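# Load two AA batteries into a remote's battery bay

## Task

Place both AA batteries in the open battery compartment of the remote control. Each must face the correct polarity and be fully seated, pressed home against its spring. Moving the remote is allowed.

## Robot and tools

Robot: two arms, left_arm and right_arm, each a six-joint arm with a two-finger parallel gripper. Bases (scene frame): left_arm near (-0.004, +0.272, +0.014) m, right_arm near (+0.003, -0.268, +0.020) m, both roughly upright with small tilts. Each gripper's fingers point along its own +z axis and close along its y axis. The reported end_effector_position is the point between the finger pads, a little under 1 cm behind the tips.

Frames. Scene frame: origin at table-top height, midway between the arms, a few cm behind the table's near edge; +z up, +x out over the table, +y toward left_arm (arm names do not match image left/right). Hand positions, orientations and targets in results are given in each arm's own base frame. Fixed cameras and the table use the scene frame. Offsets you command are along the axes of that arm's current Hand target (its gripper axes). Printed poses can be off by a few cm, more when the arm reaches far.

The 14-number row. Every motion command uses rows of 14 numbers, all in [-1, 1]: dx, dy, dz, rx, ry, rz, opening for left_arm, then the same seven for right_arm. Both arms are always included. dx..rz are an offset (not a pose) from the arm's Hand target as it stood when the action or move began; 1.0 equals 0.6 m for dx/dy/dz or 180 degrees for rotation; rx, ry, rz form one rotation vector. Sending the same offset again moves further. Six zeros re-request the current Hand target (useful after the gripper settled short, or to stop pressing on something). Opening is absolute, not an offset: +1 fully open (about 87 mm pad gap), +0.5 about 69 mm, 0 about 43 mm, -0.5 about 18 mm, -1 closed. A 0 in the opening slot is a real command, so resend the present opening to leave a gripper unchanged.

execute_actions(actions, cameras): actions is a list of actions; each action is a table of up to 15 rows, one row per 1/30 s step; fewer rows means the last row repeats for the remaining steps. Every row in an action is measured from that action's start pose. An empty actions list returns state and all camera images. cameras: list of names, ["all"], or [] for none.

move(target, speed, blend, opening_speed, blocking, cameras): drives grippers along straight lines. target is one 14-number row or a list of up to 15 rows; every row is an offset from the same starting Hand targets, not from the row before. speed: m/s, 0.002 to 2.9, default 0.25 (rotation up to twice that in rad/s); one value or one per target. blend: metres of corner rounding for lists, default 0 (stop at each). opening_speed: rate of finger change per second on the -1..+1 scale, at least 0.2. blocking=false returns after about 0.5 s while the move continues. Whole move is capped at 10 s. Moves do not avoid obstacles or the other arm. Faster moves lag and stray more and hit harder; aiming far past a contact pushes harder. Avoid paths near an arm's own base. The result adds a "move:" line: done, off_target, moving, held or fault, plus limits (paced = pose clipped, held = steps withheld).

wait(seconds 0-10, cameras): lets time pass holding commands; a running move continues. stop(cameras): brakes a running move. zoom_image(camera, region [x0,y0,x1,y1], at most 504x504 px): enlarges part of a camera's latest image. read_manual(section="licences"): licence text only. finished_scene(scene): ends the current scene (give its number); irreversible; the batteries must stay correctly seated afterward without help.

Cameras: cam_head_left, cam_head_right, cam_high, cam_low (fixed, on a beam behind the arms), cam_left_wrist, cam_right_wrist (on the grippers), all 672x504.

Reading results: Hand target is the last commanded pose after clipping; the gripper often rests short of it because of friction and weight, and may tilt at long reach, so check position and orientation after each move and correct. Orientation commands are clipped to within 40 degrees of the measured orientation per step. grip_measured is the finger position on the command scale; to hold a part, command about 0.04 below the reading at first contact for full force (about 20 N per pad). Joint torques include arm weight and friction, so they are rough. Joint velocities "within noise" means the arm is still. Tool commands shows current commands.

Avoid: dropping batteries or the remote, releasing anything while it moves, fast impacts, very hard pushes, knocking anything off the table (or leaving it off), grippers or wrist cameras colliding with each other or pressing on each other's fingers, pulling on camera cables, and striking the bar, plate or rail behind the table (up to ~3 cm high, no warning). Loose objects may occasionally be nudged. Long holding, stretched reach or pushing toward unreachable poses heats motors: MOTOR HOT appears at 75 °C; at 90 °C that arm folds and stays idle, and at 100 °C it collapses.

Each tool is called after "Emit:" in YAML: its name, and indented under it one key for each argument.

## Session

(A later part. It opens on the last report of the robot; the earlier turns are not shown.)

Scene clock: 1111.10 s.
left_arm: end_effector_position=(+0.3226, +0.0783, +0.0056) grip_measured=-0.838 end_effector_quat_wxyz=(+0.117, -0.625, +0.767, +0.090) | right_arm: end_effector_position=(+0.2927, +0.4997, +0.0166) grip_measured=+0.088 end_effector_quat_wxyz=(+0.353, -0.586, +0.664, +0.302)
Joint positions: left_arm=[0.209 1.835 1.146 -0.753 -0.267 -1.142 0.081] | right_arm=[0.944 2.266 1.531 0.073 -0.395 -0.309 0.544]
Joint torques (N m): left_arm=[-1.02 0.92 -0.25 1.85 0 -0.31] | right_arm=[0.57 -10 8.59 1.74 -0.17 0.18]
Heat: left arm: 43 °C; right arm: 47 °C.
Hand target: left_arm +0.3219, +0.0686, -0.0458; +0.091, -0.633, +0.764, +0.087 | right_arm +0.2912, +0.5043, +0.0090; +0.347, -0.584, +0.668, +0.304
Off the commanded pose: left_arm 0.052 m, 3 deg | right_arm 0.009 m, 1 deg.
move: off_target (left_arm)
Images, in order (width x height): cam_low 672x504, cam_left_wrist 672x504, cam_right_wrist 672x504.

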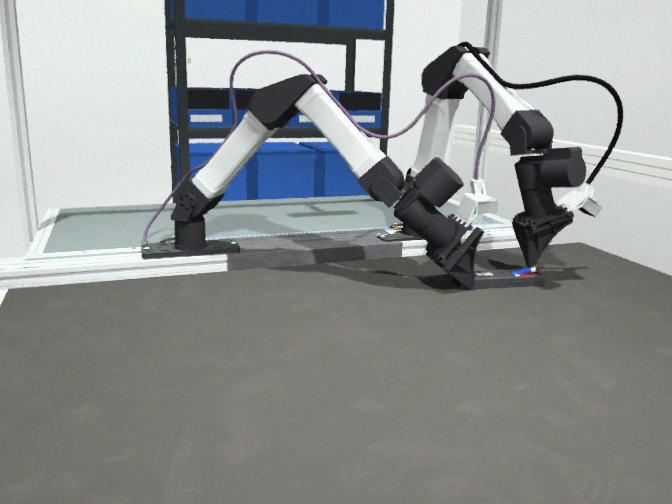

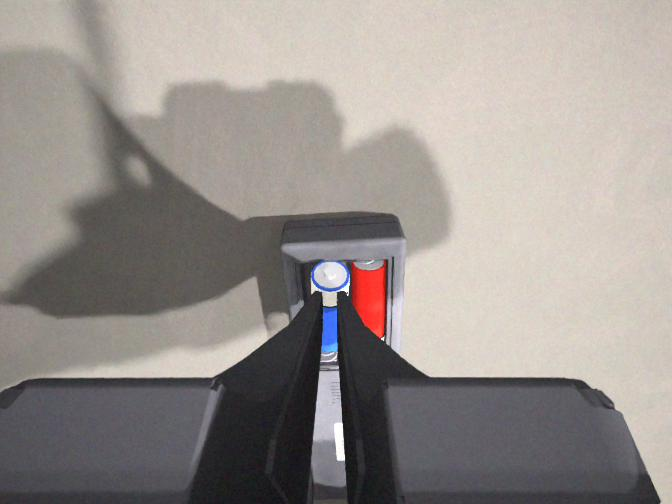

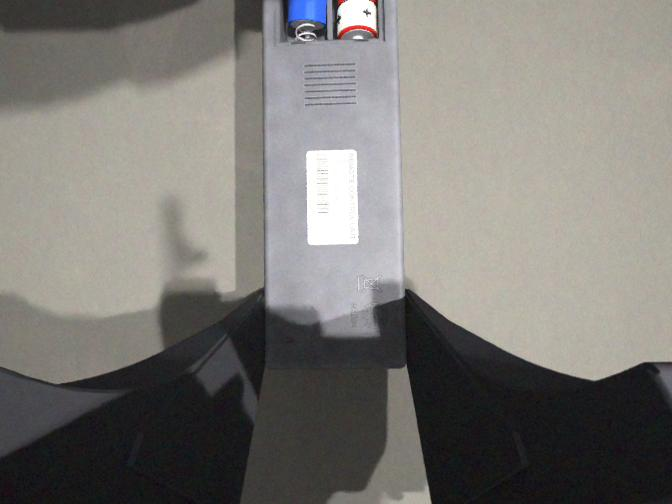

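Emit:
move:
  target:
    - [0.035,-0.001,0.01,0,0,0,-0.84,0,0,0,0,0,0,0]
  speed: 0.06
  cameras: ["cam_left_wrist","cam_low","cam_right_wrist"]

Emit:
zoom_image:
  camera: "cam_left_wrist"
  region: [220, 170, 450, 340]

Emit:
zoom_image:
  camera: "cam_low"
  region: [490, 235, 560, 295]

Emit:
zoom_image:
  camera: "cam_right_wrist"
  region: [270, 0, 400, 60]

Scene clock: 1117.23 s.
left_arm: end_effector_position=(+0.3218, +0.0750, +0.0047) grip_measured=-0.837 end_effector_quat_wxyz=(+0.141, -0.624, +0.760, +0.115) | right_arm: end_effector_position=(+0.2927, +0.4997, +0.0166) grip_measured=+0.088 end_effector_quat_wxyz=(+0.353, -0.586, +0.664, +0.302)
Joint positions: left_arm=[0.161 1.821 1.119 -0.735 -0.342 -1.19 0.082] | right_arm=[0.944 2.266 1.531 0.073 -0.395 -0.309 0.544]
Joint torques (N m): left_arm=[-1.44 1.96 -1.37 1.8 0.59 -0.39] | right_arm=[0.57 -10 8.61 1.74 -0.17 0.18]
Heat: left arm: 43 °C; right arm: 47 °C.
Hand target: left_arm +0.3188, +0.0501, -0.0568; +0.091, -0.633, +0.764, +0.087 | right_arm +0.2912, +0.5043, +0.0090; +0.347, -0.584, +0.668, +0.304
Off the commanded pose: left_arm 0.067 m, 7 deg | right_arm 0.009 m, 1 deg.
move: off_target (left_arm)
Images, in order (width x height): cam_low 672x504, cam_left_wrist 672x504, cam_right_wrist 672x504.

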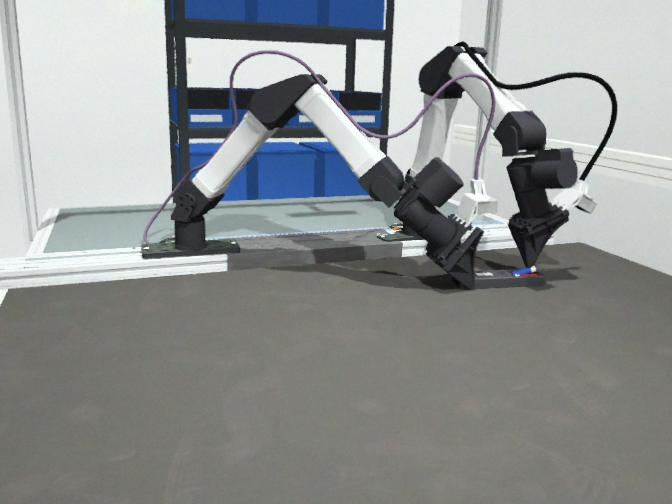

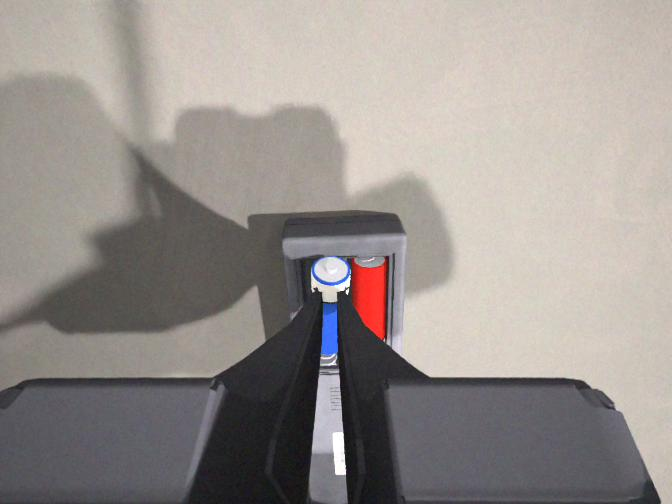

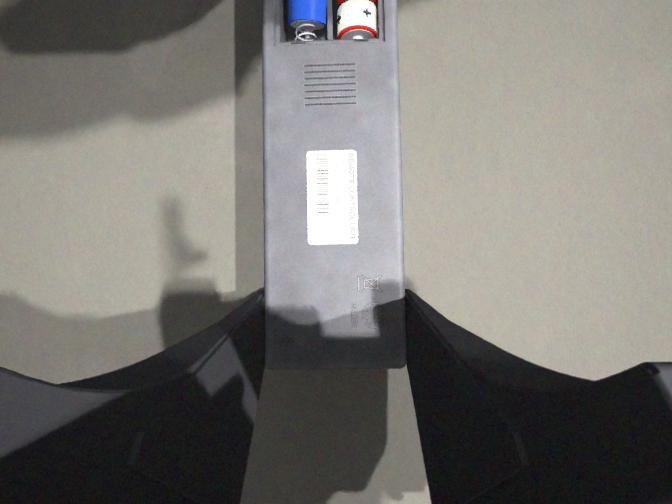

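Scaled by 2.191 from the camera's 672x504 image, which has a finer 960x720 frame.

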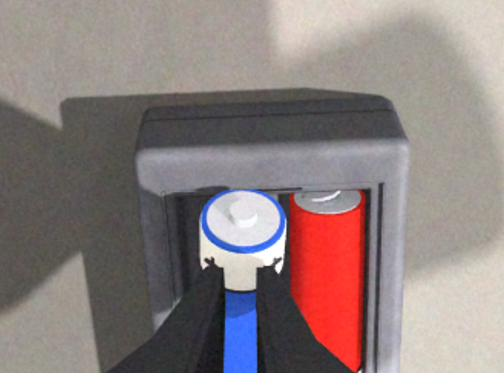

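Scaled by 7.200 from the camera's 672x504 image, which has a finer 960x720 frame.

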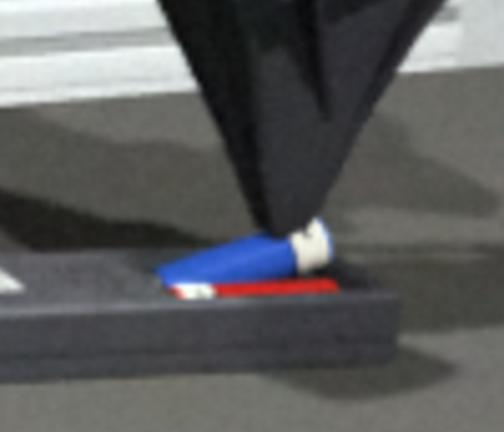

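Scaled by 3.877 from the camera's 672x504 image, which has a finer 960x720 frame.

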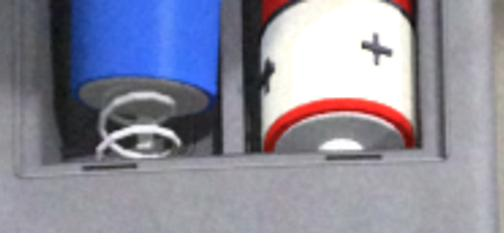

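Emit:
move:
  target:
    - [-0.03,0,-0.06,0,0,0,-0.84,0,0,0,0,0,0,0]
    - [-0.06,0,-0.19,0,0.08,0,-0.84,0,0,0,0,0,0,0]
  speed: 0.12
  cameras: ["cam_left_wrist","cam_low","cam_right_wrist"]

Emit:
zoom_image:
  camera: "cam_left_wrist"
  region: [270, 110, 410, 270]

Emit:
zoom_image:
  camera: "cam_low"
  region: [490, 235, 560, 295]

Emit:
zoom_image:
  camera: "cam_right_wrist"
  region: [270, 0, 400, 60]

Scene clock: 1139.77 s.
left_arm: end_effector_position=(+0.3146, +0.0518, +0.0571) grip_measured=-0.840 end_effector_quat_wxyz=(-0.011, -0.639, +0.769, +0.013) | right_arm: end_effector_position=(+0.2927, +0.4997, +0.0166) grip_measured=+0.088 end_effector_quat_wxyz=(+0.353, -0.586, +0.664, +0.302)
Joint positions: left_arm=[0.273 1.871 1.393 -1.125 -0.014 -1.115 0.08] | right_arm=[0.944 2.266 1.531 0.073 -0.395 -0.309 0.544]
Joint torques (N m): left_arm=[0.64 -7.3 10.43 0.23 -0.07 0.15] | right_arm=[0.59 -10 8.61 1.75 -0.17 0.18]
Heat: left arm: 42 °C; right arm: 47 °C.
Hand target: left_arm +0.3219, +0.0560, +0.0625; -0.005, -0.639, +0.769, +0.007 | right_arm +0.2912, +0.5043, +0.0090; +0.347, -0.584, +0.668, +0.304
Off the commanded pose: left_arm 0.010 m, 1 deg | right_arm 0.009 m, 1 deg.
move: done
Images, in order (width x height): cam_low 672x504, cam_left_wrist 672x504, cam_right_wrist 672x504.

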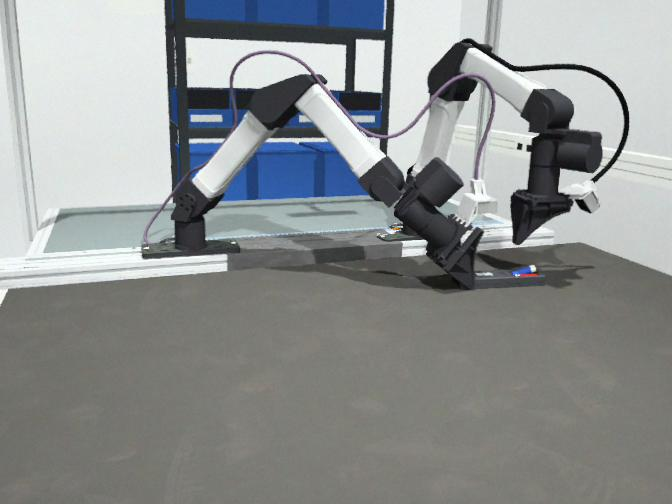

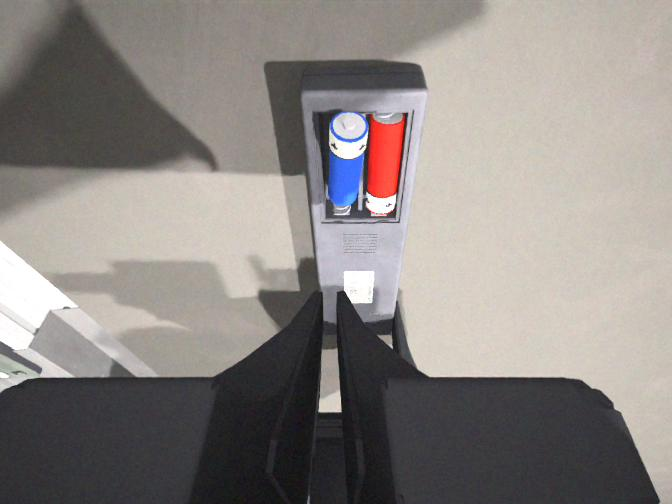

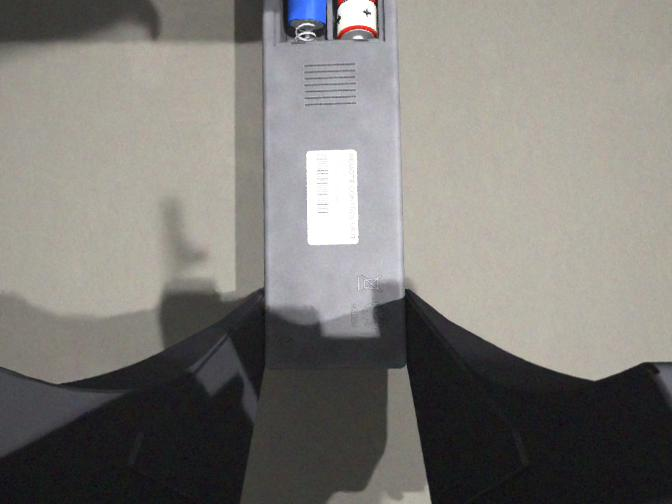

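Scaled by 3.150 from the camera's 672x504 image, which has a finer 960x720 frame.

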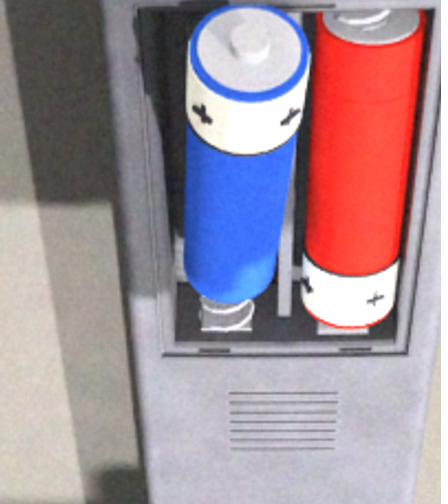

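Scaled by 7.200 from the camera's 672x504 image, which has a finer 960x720 frame.

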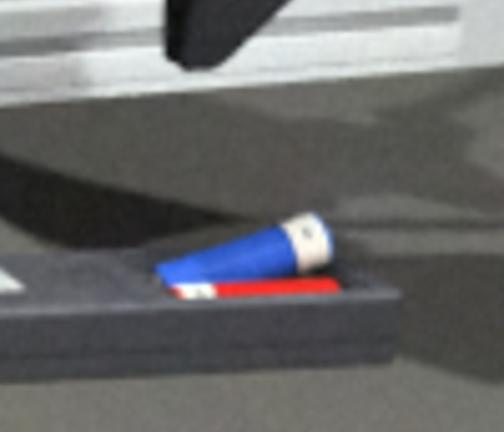

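Scaled by 3.877 from the camera's 672x504 image, which has a finer 960x720 frame.

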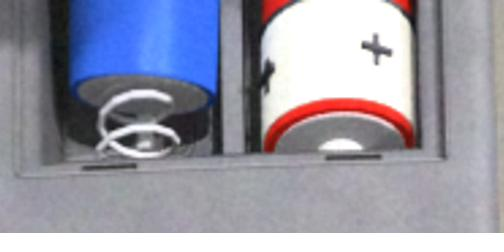

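Emit:
move:
  target:
    - [-0.05,-0.0045,0.046,0,0,0,-0.3,0,0,0,0,0,0,0]
    - [-0.05,-0.0045,0.1025,0,0,0,-0.3,0,0,0,0,0,0,0]
    - [-0.05,-0.0045,0.1025,0,0,0,-0.75,0,0,0,0,0,0,0]
    - [-0.05,0.013,0.1025,0,0,0,-0.75,0,0,0,0,0,0,0]
  speed: 0.1
  opening_speed: 1.0
  cameras: ["cam_left_wrist","cam_low","cam_right_wrist"]

Emit:
zoom_image:
  camera: "cam_left_wrist"
  region: [240, 170, 450, 340]

Emit:
zoom_image:
  camera: "cam_right_wrist"
  region: [270, 0, 400, 60]

Scene clock: 1157.20 s.
left_arm: end_effector_position=(+0.3245, +0.0816, +0.0030) grip_measured=-0.626 end_effector_quat_wxyz=(-0.010, -0.639, +0.769, -0.001) | right_arm: end_effector_position=(+0.2927, +0.4997, +0.0166) grip_measured=+0.088 end_effector_quat_wxyz=(+0.353, -0.586, +0.664, +0.302)
Joint positions: left_arm=[0.357 1.992 1.333 -0.929 0.008 -1.028 0.187] | right_arm=[0.944 2.266 1.531 0.073 -0.395 -0.309 0.544]
Joint torques (N m): left_arm=[0.85 -10.02 4.3 0.51 -0.27 0.19] | right_arm=[0.57 -9.99 8.61 1.75 -0.17 0.18]
Heat: left arm: 43 °C; right arm: 47 °C.
Hand target: left_arm +0.3188, +0.0871, +0.0011; -0.005, -0.639, +0.769, +0.007 | right_arm +0.2912, +0.5043, +0.0090; +0.347, -0.584, +0.668, +0.304
Off the commanded pose: left_arm 0.008 m, 1 deg | right_arm 0.009 m, 1 deg.
move: done
Images, in order (width x height): cam_low 672x504, cam_left_wrist 672x504, cam_right_wrist 672x504.

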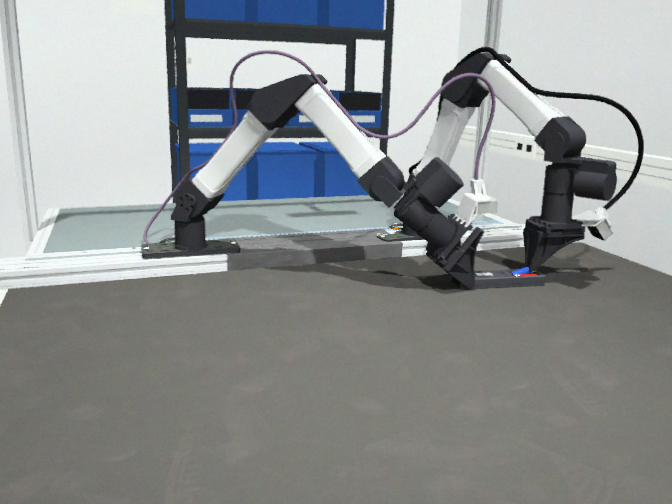

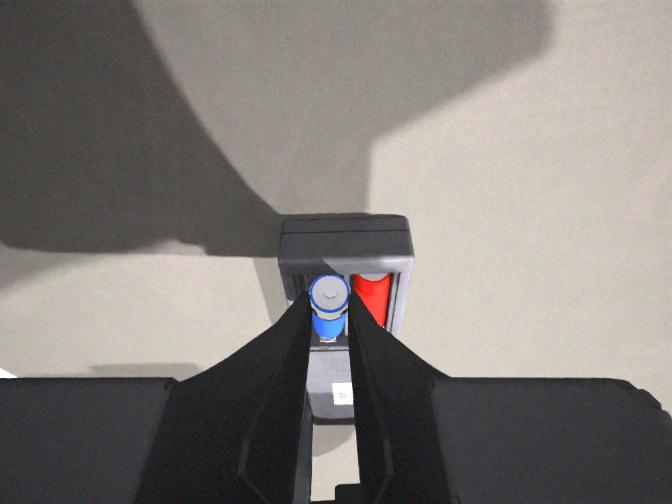

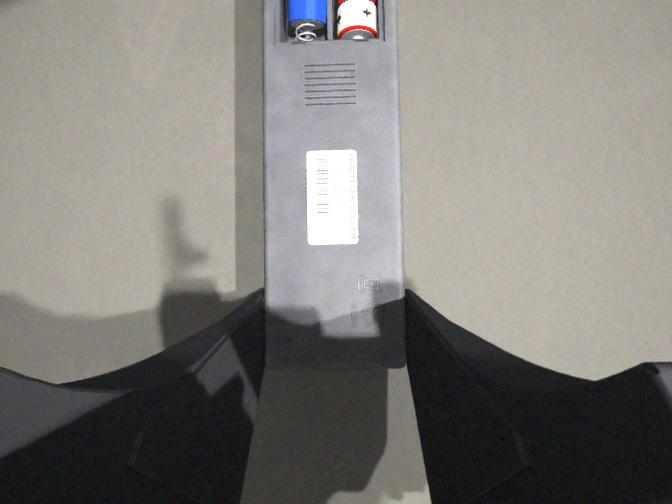

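Scaled by 2.400 from the camera's 672x504 image, which has a finer 960x720 frame.

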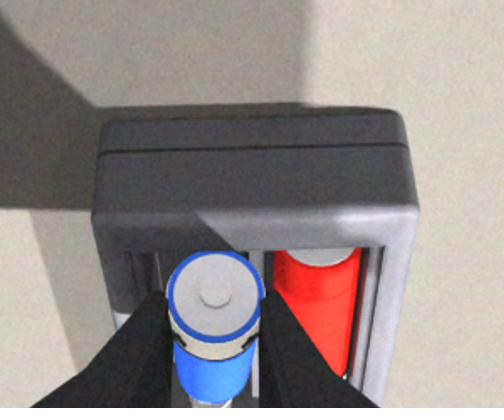

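Scaled by 3.877 from the camera's 672x504 image, which has a finer 960x720 frame.

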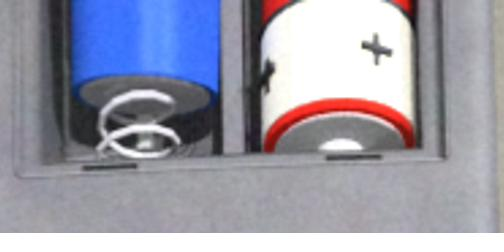

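Emit:
move:
  target:
    - [0.0,0.012,0,0,0,0,-0.75,0,0,0,0,0,0,0]
  speed: 0.05
  cameras: ["cam_left_wrist","cam_low","cam_right_wrist"]

Emit:
zoom_image:
  camera: "cam_left_wrist"
  region: [240, 170, 450, 340]

Scene clock: 1162.03 s.
left_arm: end_effector_position=(+0.3239, +0.0817, +0.0030) grip_measured=-0.626 end_effector_quat_wxyz=(-0.002, -0.639, +0.769, -0.011) | right_arm: end_effector_position=(+0.2927, +0.4997, +0.0166) grip_measured=+0.088 end_effector_quat_wxyz=(+0.353, -0.586, +0.664, +0.302)
Joint positions: left_arm=[0.365 1.973 1.305 -0.9 0.021 -1.023 0.187] | right_arm=[0.944 2.266 1.531 0.073 -0.395 -0.309 0.544]
Joint torques (N m): left_arm=[1.11 -10.04 4.29 0.33 -0.37 0.21] | right_arm=[0.58 -10 8.62 1.75 -0.17 0.18]
Heat: left arm: 44 °C; right arm: 47 °C.
Hand target: left_arm +0.3117, +0.0884, +0.0013; -0.005, -0.639, +0.769, +0.007 | right_arm +0.2912, +0.5043, +0.0090; +0.347, -0.584, +0.668, +0.304
Off the commanded pose: left_arm 0.014 m, 2 deg | right_arm 0.009 m, 1 deg.
move: off_target (left_arm)
Images, in order (width x height): cam_low 672x504, cam_left_wrist 672x504, cam_right_wrist 672x504.

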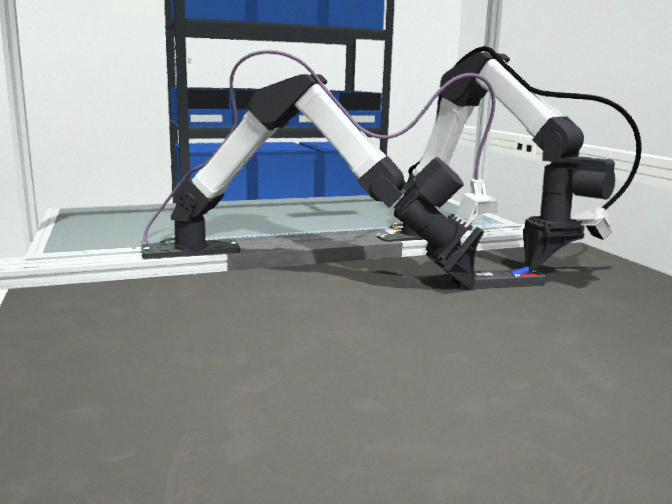

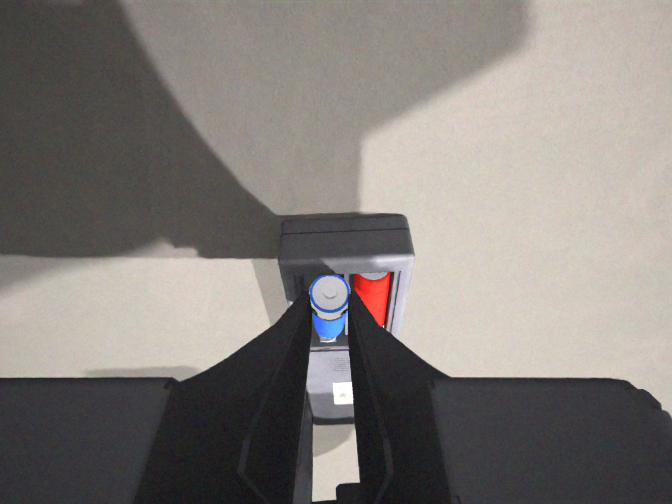

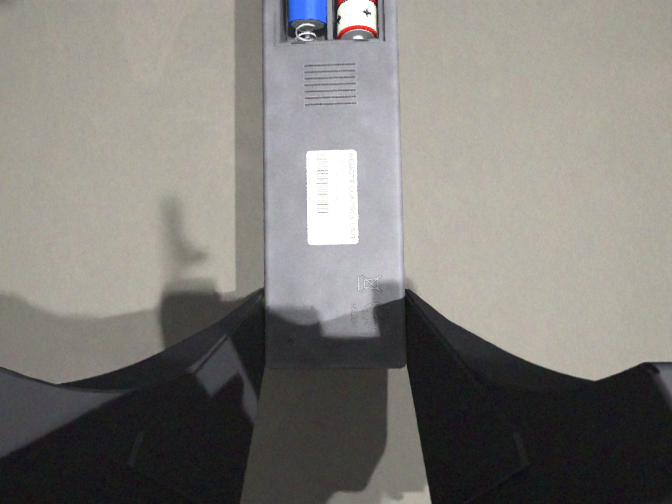

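Scaled by 2.400 from the camera's 672x504 image, which has a finer 960x720 frame.

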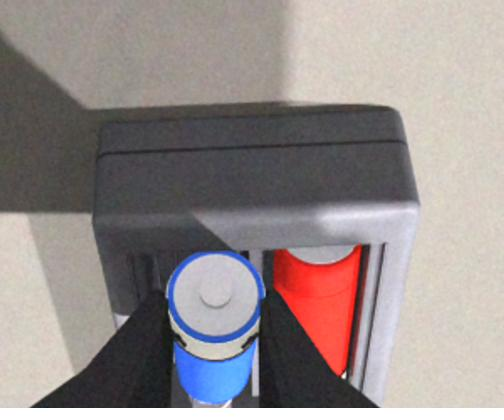

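Emit:
move:
  target:
    - [0.0,0.0,-0.022,0,0,0,-0.75,0,0,0,0,0,0,0]
  speed: 0.05
  cameras: ["cam_left_wrist","cam_low","cam_right_wrist"]

Emit:
zoom_image:
  camera: "cam_left_wrist"
  region: [240, 170, 450, 340]

Emit:
zoom_image:
  camera: "cam_low"
  region: [490, 235, 560, 295]

Scene clock: 1166.77 s.
left_arm: end_effector_position=(+0.3230, +0.0815, +0.0034) grip_measured=-0.626 end_effector_quat_wxyz=(-0.003, -0.639, +0.769, -0.010) | right_arm: end_effector_position=(+0.2927, +0.4997, +0.0166) grip_measured=+0.088 end_effector_quat_wxyz=(+0.353, -0.586, +0.664, +0.302)
Joint positions: left_arm=[0.365 1.972 1.304 -0.904 0.021 -1.022 0.187] | right_arm=[0.944 2.266 1.531 0.073 -0.395 -0.309 0.544]
Joint torques (N m): left_arm=[1.25 -11.55 6.89 -0.11 -0.39 0.25] | right_arm=[0.58 -9.99 8.61 1.75 -0.17 0.18]
Heat: left arm: 45 °C; right arm: 47 °C.
Hand target: left_arm +0.3119, +0.0884, +0.0145; -0.005, -0.639, +0.769, +0.007 | right_arm +0.2912, +0.5043, +0.0090; +0.347, -0.584, +0.668, +0.304
Off the commanded pose: left_arm 0.017 m, 2 deg | right_arm 0.009 m, 1 deg.
move: off_target (left_arm)
Images, in order (width x height): cam_low 672x504, cam_left_wrist 672x504, cam_right_wrist 672x504.

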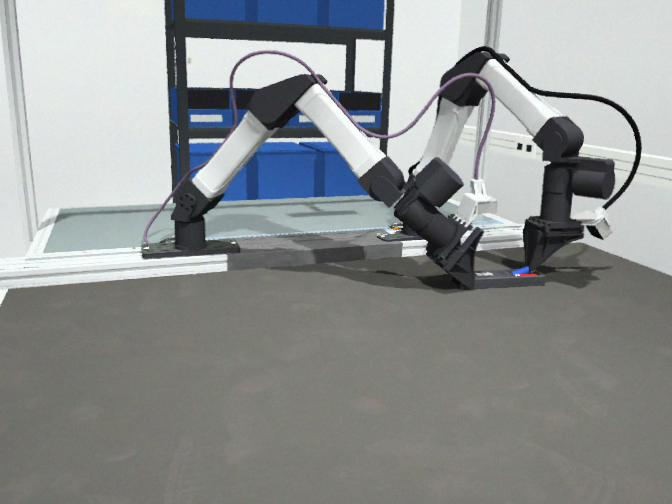

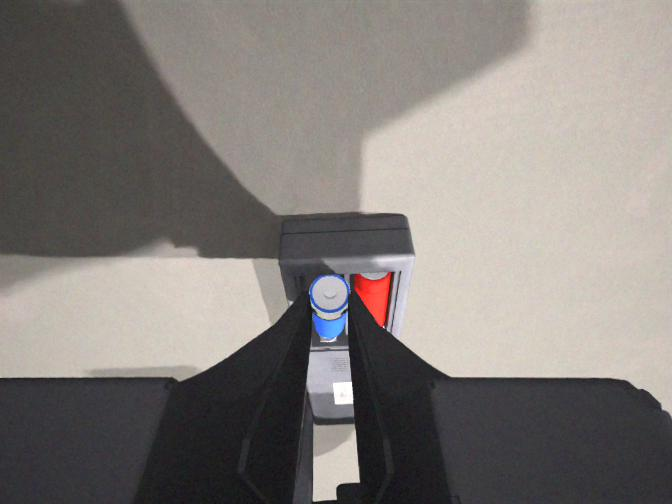

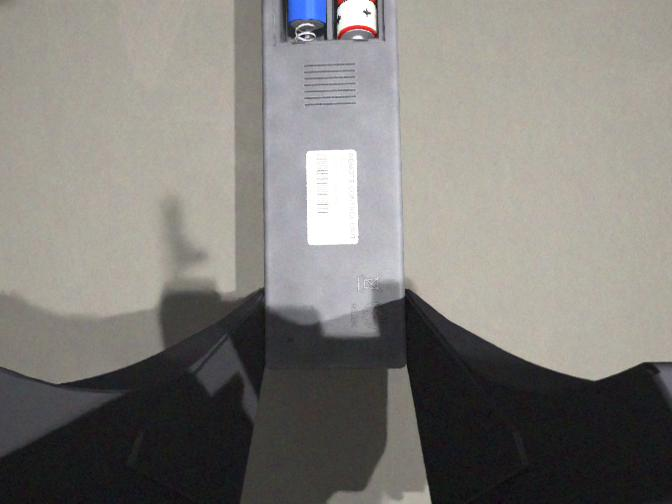

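Scaled by 2.400 from the camera's 672x504 image, which has a finer 960x720 frame.

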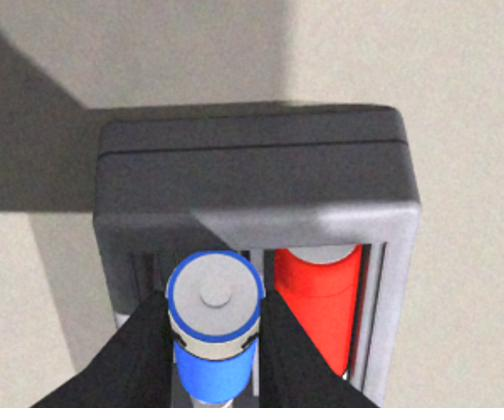

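Scaled by 7.200 from the camera's 672x504 image, which has a finer 960x720 frame.

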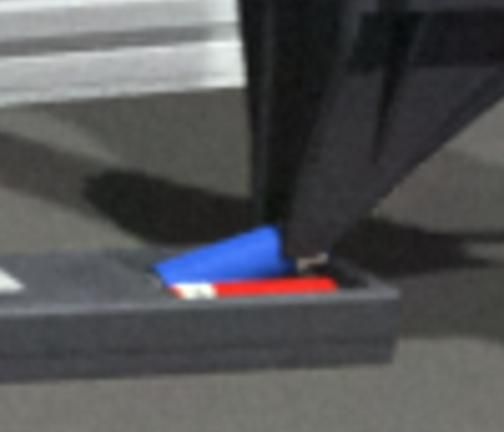

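Emit:
move:
  target:
    - [0.0,0.006,-0.018,0,0,0,-0.75,0,0,0,0,0,0,0]
  speed: 0.05
  cameras: ["cam_left_wrist","cam_low","cam_right_wrist"]

Emit:
zoom_image:
  camera: "cam_left_wrist"
  region: [240, 170, 450, 340]

Emit:
zoom_image:
  camera: "cam_low"
  region: [490, 235, 560, 295]

Scene clock: 1173.93 s.
left_arm: end_effector_position=(+0.3152, +0.0854, +0.0087) grip_measured=-0.626 end_effector_quat_wxyz=(-0.008, -0.643, +0.766, +0.001) | right_arm: end_effector_position=(+0.2908, +0.5008, +0.0167) grip_measured=+0.088 end_effector_quat_wxyz=(+0.352, -0.588, +0.662, +0.303)
Joint positions: left_arm=[0.375 1.955 1.304 -0.936 0.003 -1.022 0.187] | right_arm=[0.947 2.266 1.531 0.073 -0.397 -0.309 0.544]
Joint torques (N m): left_arm=[0.7 -12.01 7.94 -0.15 -0.2 0.28] | right_arm=[0.31 -9.99 8.61 1.74 -0.14 0.18]
Heat: left arm: 46 °C; right arm: 47 °C.
Hand target: left_arm +0.3084, +0.0891, +0.0253; -0.005, -0.639, +0.769, +0.007 | right_arm +0.2912, +0.5043, +0.0090; +0.347, -0.584, +0.668, +0.304
Off the commanded pose: left_arm 0.018 m, 1 deg | right_arm 0.009 m, 1 deg.
move: off_target (left_arm)
Images, in order (width x height): cam_low 672x504, cam_left_wrist 672x504, cam_right_wrist 672x504.

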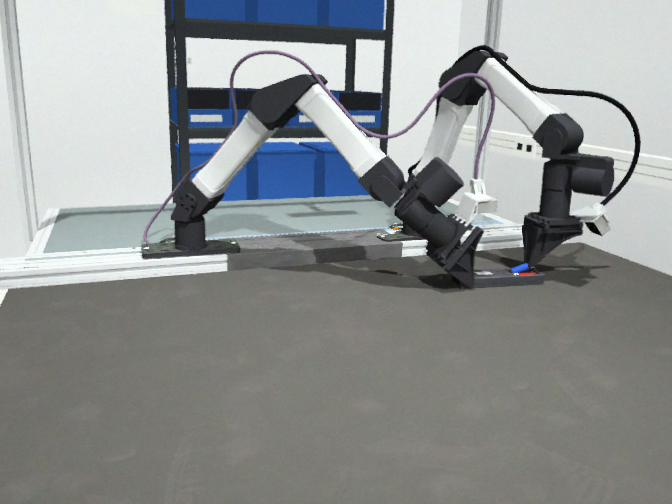

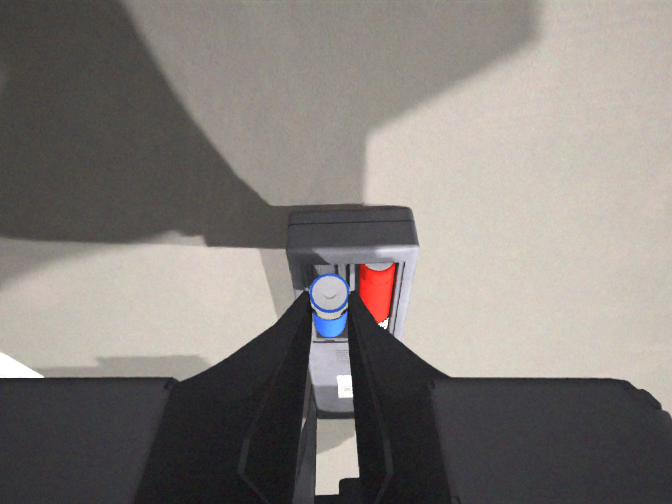

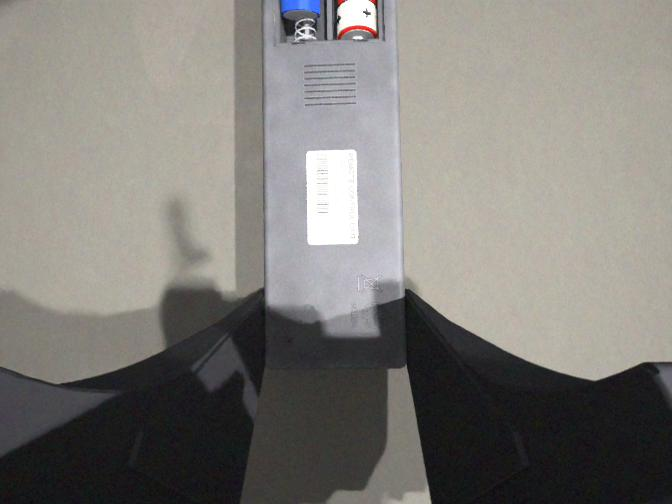

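Scaled by 2.400 from the camera's 672x504 image, which has a finer 960x720 frame.

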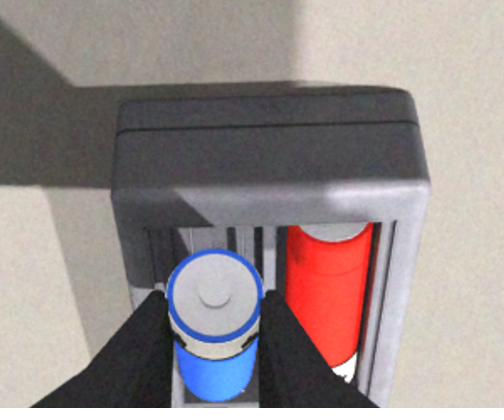

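Scaled by 7.200 from the camera's 672x504 image, which has a finer 960x720 frame.

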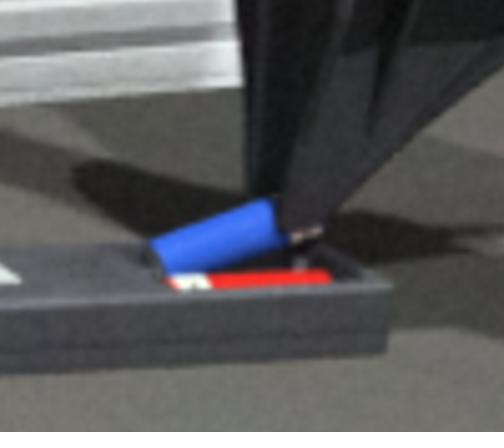

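Emit:
move:
  target:
    - [0.0223,-0.01,0.0,0,0,0,-0.75,0,0,0,0,0,0,0]
    - [0.0223,-0.014,0.049,0,0,0,-0.75,0,0,0,0,0,0,0]
  speed: 0.05
  cameras: ["cam_left_wrist","cam_low","cam_right_wrist"]

Emit:
zoom_image:
  camera: "cam_left_wrist"
  region: [240, 170, 450, 340]

Emit:
zoom_image:
  camera: "cam_low"
  region: [490, 235, 560, 295]

Emit:
zoom_image:
  camera: "cam_right_wrist"
  region: [270, 0, 400, 60]

Scene clock: 1185.57 s.
left_arm: end_effector_position=(+0.3163, +0.0828, +0.0033) grip_measured=-0.626 end_effector_quat_wxyz=(+0.004, -0.642, +0.767, +0.010) | right_arm: end_effector_position=(+0.2905, +0.5009, +0.0167) grip_measured=+0.088 end_effector_quat_wxyz=(+0.352, -0.588, +0.662, +0.304)
Joint positions: left_arm=[0.355 1.947 1.276 -0.898 -0.021 -1.04 0.187] | right_arm=[0.948 2.266 1.531 0.073 -0.398 -0.309 0.544]
Joint torques (N m): left_arm=[-1.24 -7.72 4.38 0.58 -0.06 0.03] | right_arm=[0.28 -9.99 8.61 1.75 -0.14 0.18]
Heat: left arm: 48 °C; right arm: 47 °C.
Hand target: left_arm +0.3139, +0.0744, -0.0042; -0.005, -0.639, +0.769, +0.007 | right_arm +0.2911, +0.5044, +0.0090; +0.347, -0.585, +0.668, +0.304
Off the commanded pose: left_arm 0.012 m, 1 deg | right_arm 0.008 m, 1 deg.
move: off_target (left_arm)
Images, in order (width x height): cam_low 672x504, cam_left_wrist 672x504, cam_right_wrist 672x504.

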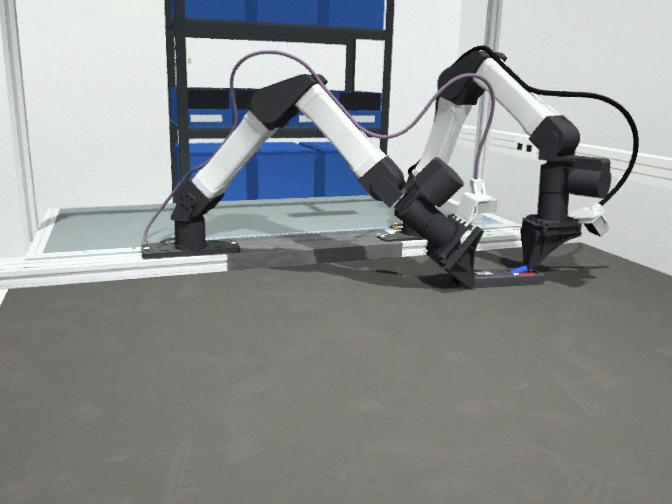

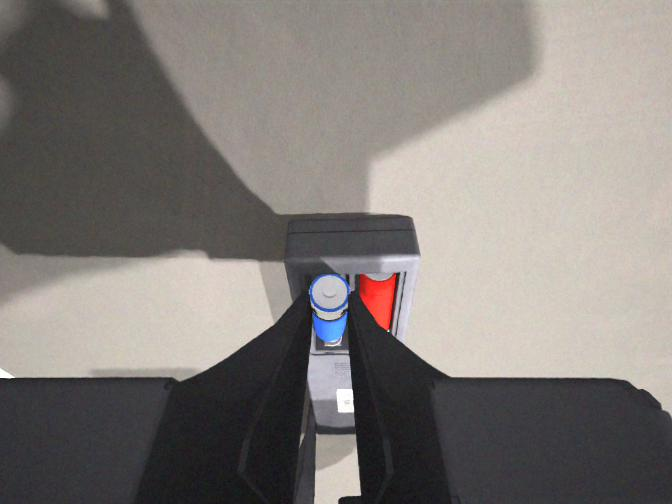

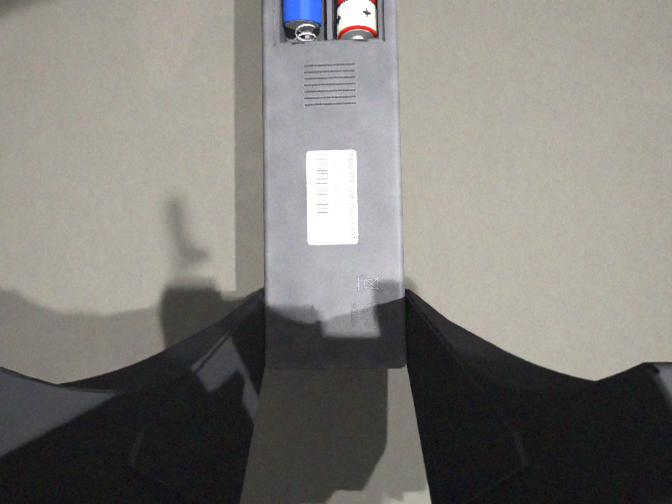

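Scaled by 2.400 from the camera's 672x504 image, which has a finer 960x720 frame.

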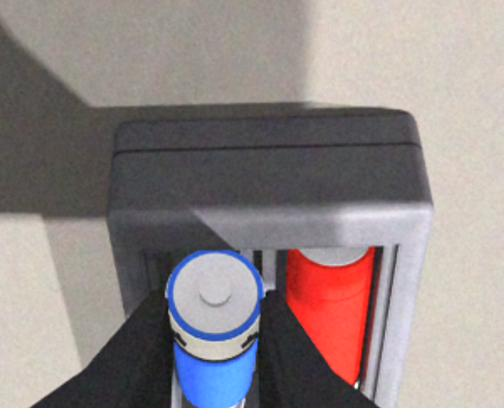

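Scaled by 7.200 from the camera's 672x504 image, which has a finer 960x720 frame.

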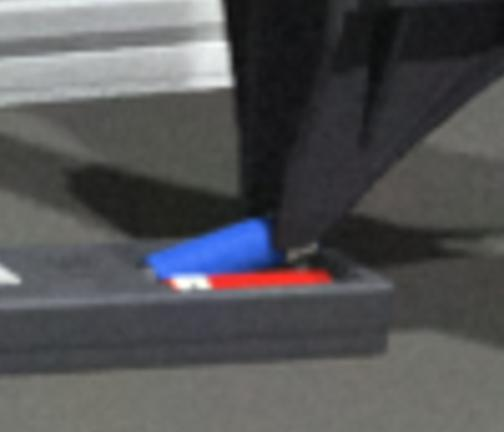

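Scaled by 3.877 from the camera's 672x504 image, which has a finer 960x720 frame.

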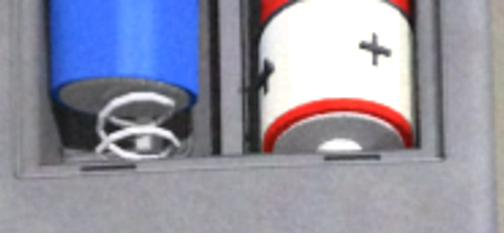

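Emit:
move:
  target:
    - [0.0,-0.006,-0.03,0,0,0,-0.75,0,0,0,0,0,0,0]
    - [0.008,-0.006,-0.03,0,0,0,-0.75,0,0,0,0,0,0,0]
    - [0.012,-0.006,0.005,0,0,0,-0.75,0,0,0,0,0,0,0]
  speed: 0.05
  cameras: ["cam_left_wrist","cam_low","cam_right_wrist"]

Emit:
zoom_image:
  camera: "cam_left_wrist"
  region: [240, 170, 450, 340]

Emit:
zoom_image:
  camera: "cam_low"
  region: [490, 235, 560, 295]

Emit:
zoom_image:
  camera: "cam_right_wrist"
  region: [270, 0, 400, 60]

Scene clock: 1194.73 s.
left_arm: end_effector_position=(+0.3169, +0.0815, +0.0027) grip_measured=-0.626 end_effector_quat_wxyz=(+0.007, -0.642, +0.766, +0.018) | right_arm: end_effector_position=(+0.2904, +0.5007, +0.0165) grip_measured=+0.088 end_effector_quat_wxyz=(+0.352, -0.588, +0.662, +0.303)
Joint positions: left_arm=[0.341 1.947 1.276 -0.898 -0.039 -1.053 0.187] | right_arm=[0.948 2.266 1.531 0.071 -0.398 -0.309 0.544]
Joint torques (N m): left_arm=[-2.22 -7.45 3.55 0.69 0.13 -0.06] | right_arm=[0.28 -10 8.61 1.75 -0.14 0.18]
Heat: left arm: 48 °C; right arm: 47 °C.
Hand target: left_arm +0.3160, +0.0667, -0.0074; -0.005, -0.639, +0.769, +0.007 | right_arm +0.2911, +0.5043, +0.0090; +0.347, -0.585, +0.668, +0.304
Off the commanded pose: left_arm 0.018 m, 2 deg | right_arm 0.008 m, 1 deg.
move: off_target (left_arm)
Images, in order (width x height): cam_low 672x504, cam_left_wrist 672x504, cam_right_wrist 672x504.

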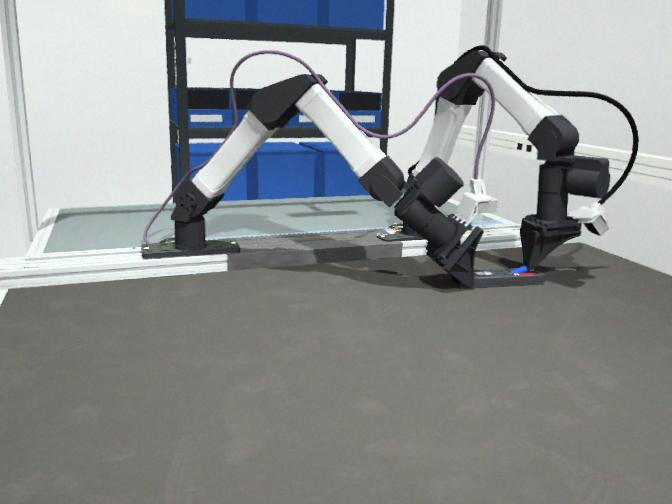

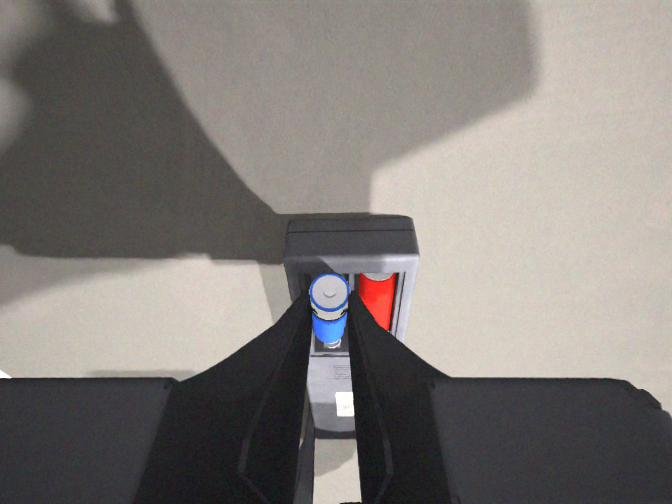

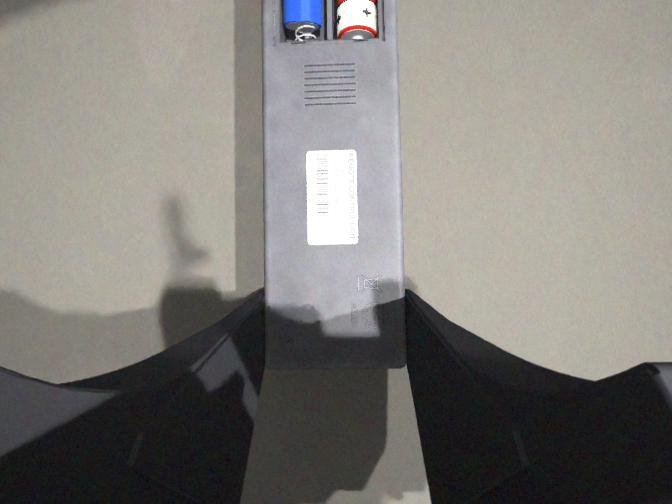

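Scaled by 2.400 from the camera's 672x504 image, which has a finer 960x720 frame.

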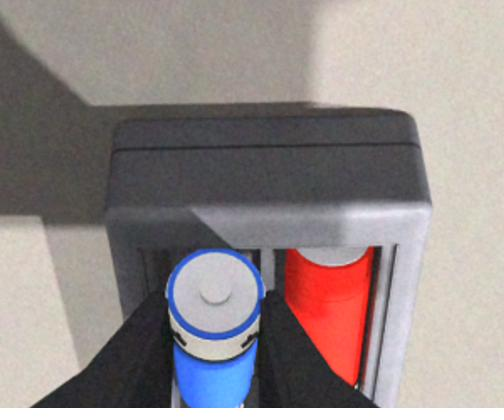

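Scaled by 7.200 from the camera's 672x504 image, which has a finer 960x720 frame.

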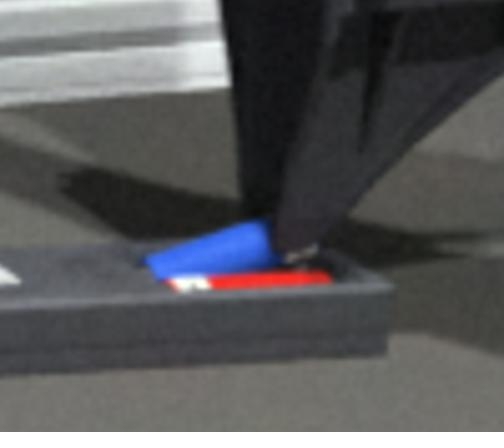

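Scaled by 3.877 from the camera's 672x504 image, which has a finer 960x720 frame.

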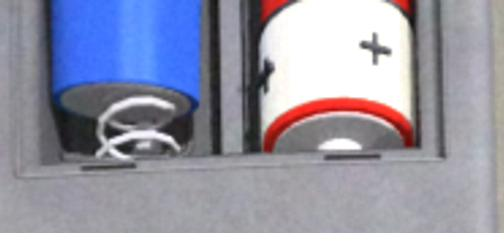

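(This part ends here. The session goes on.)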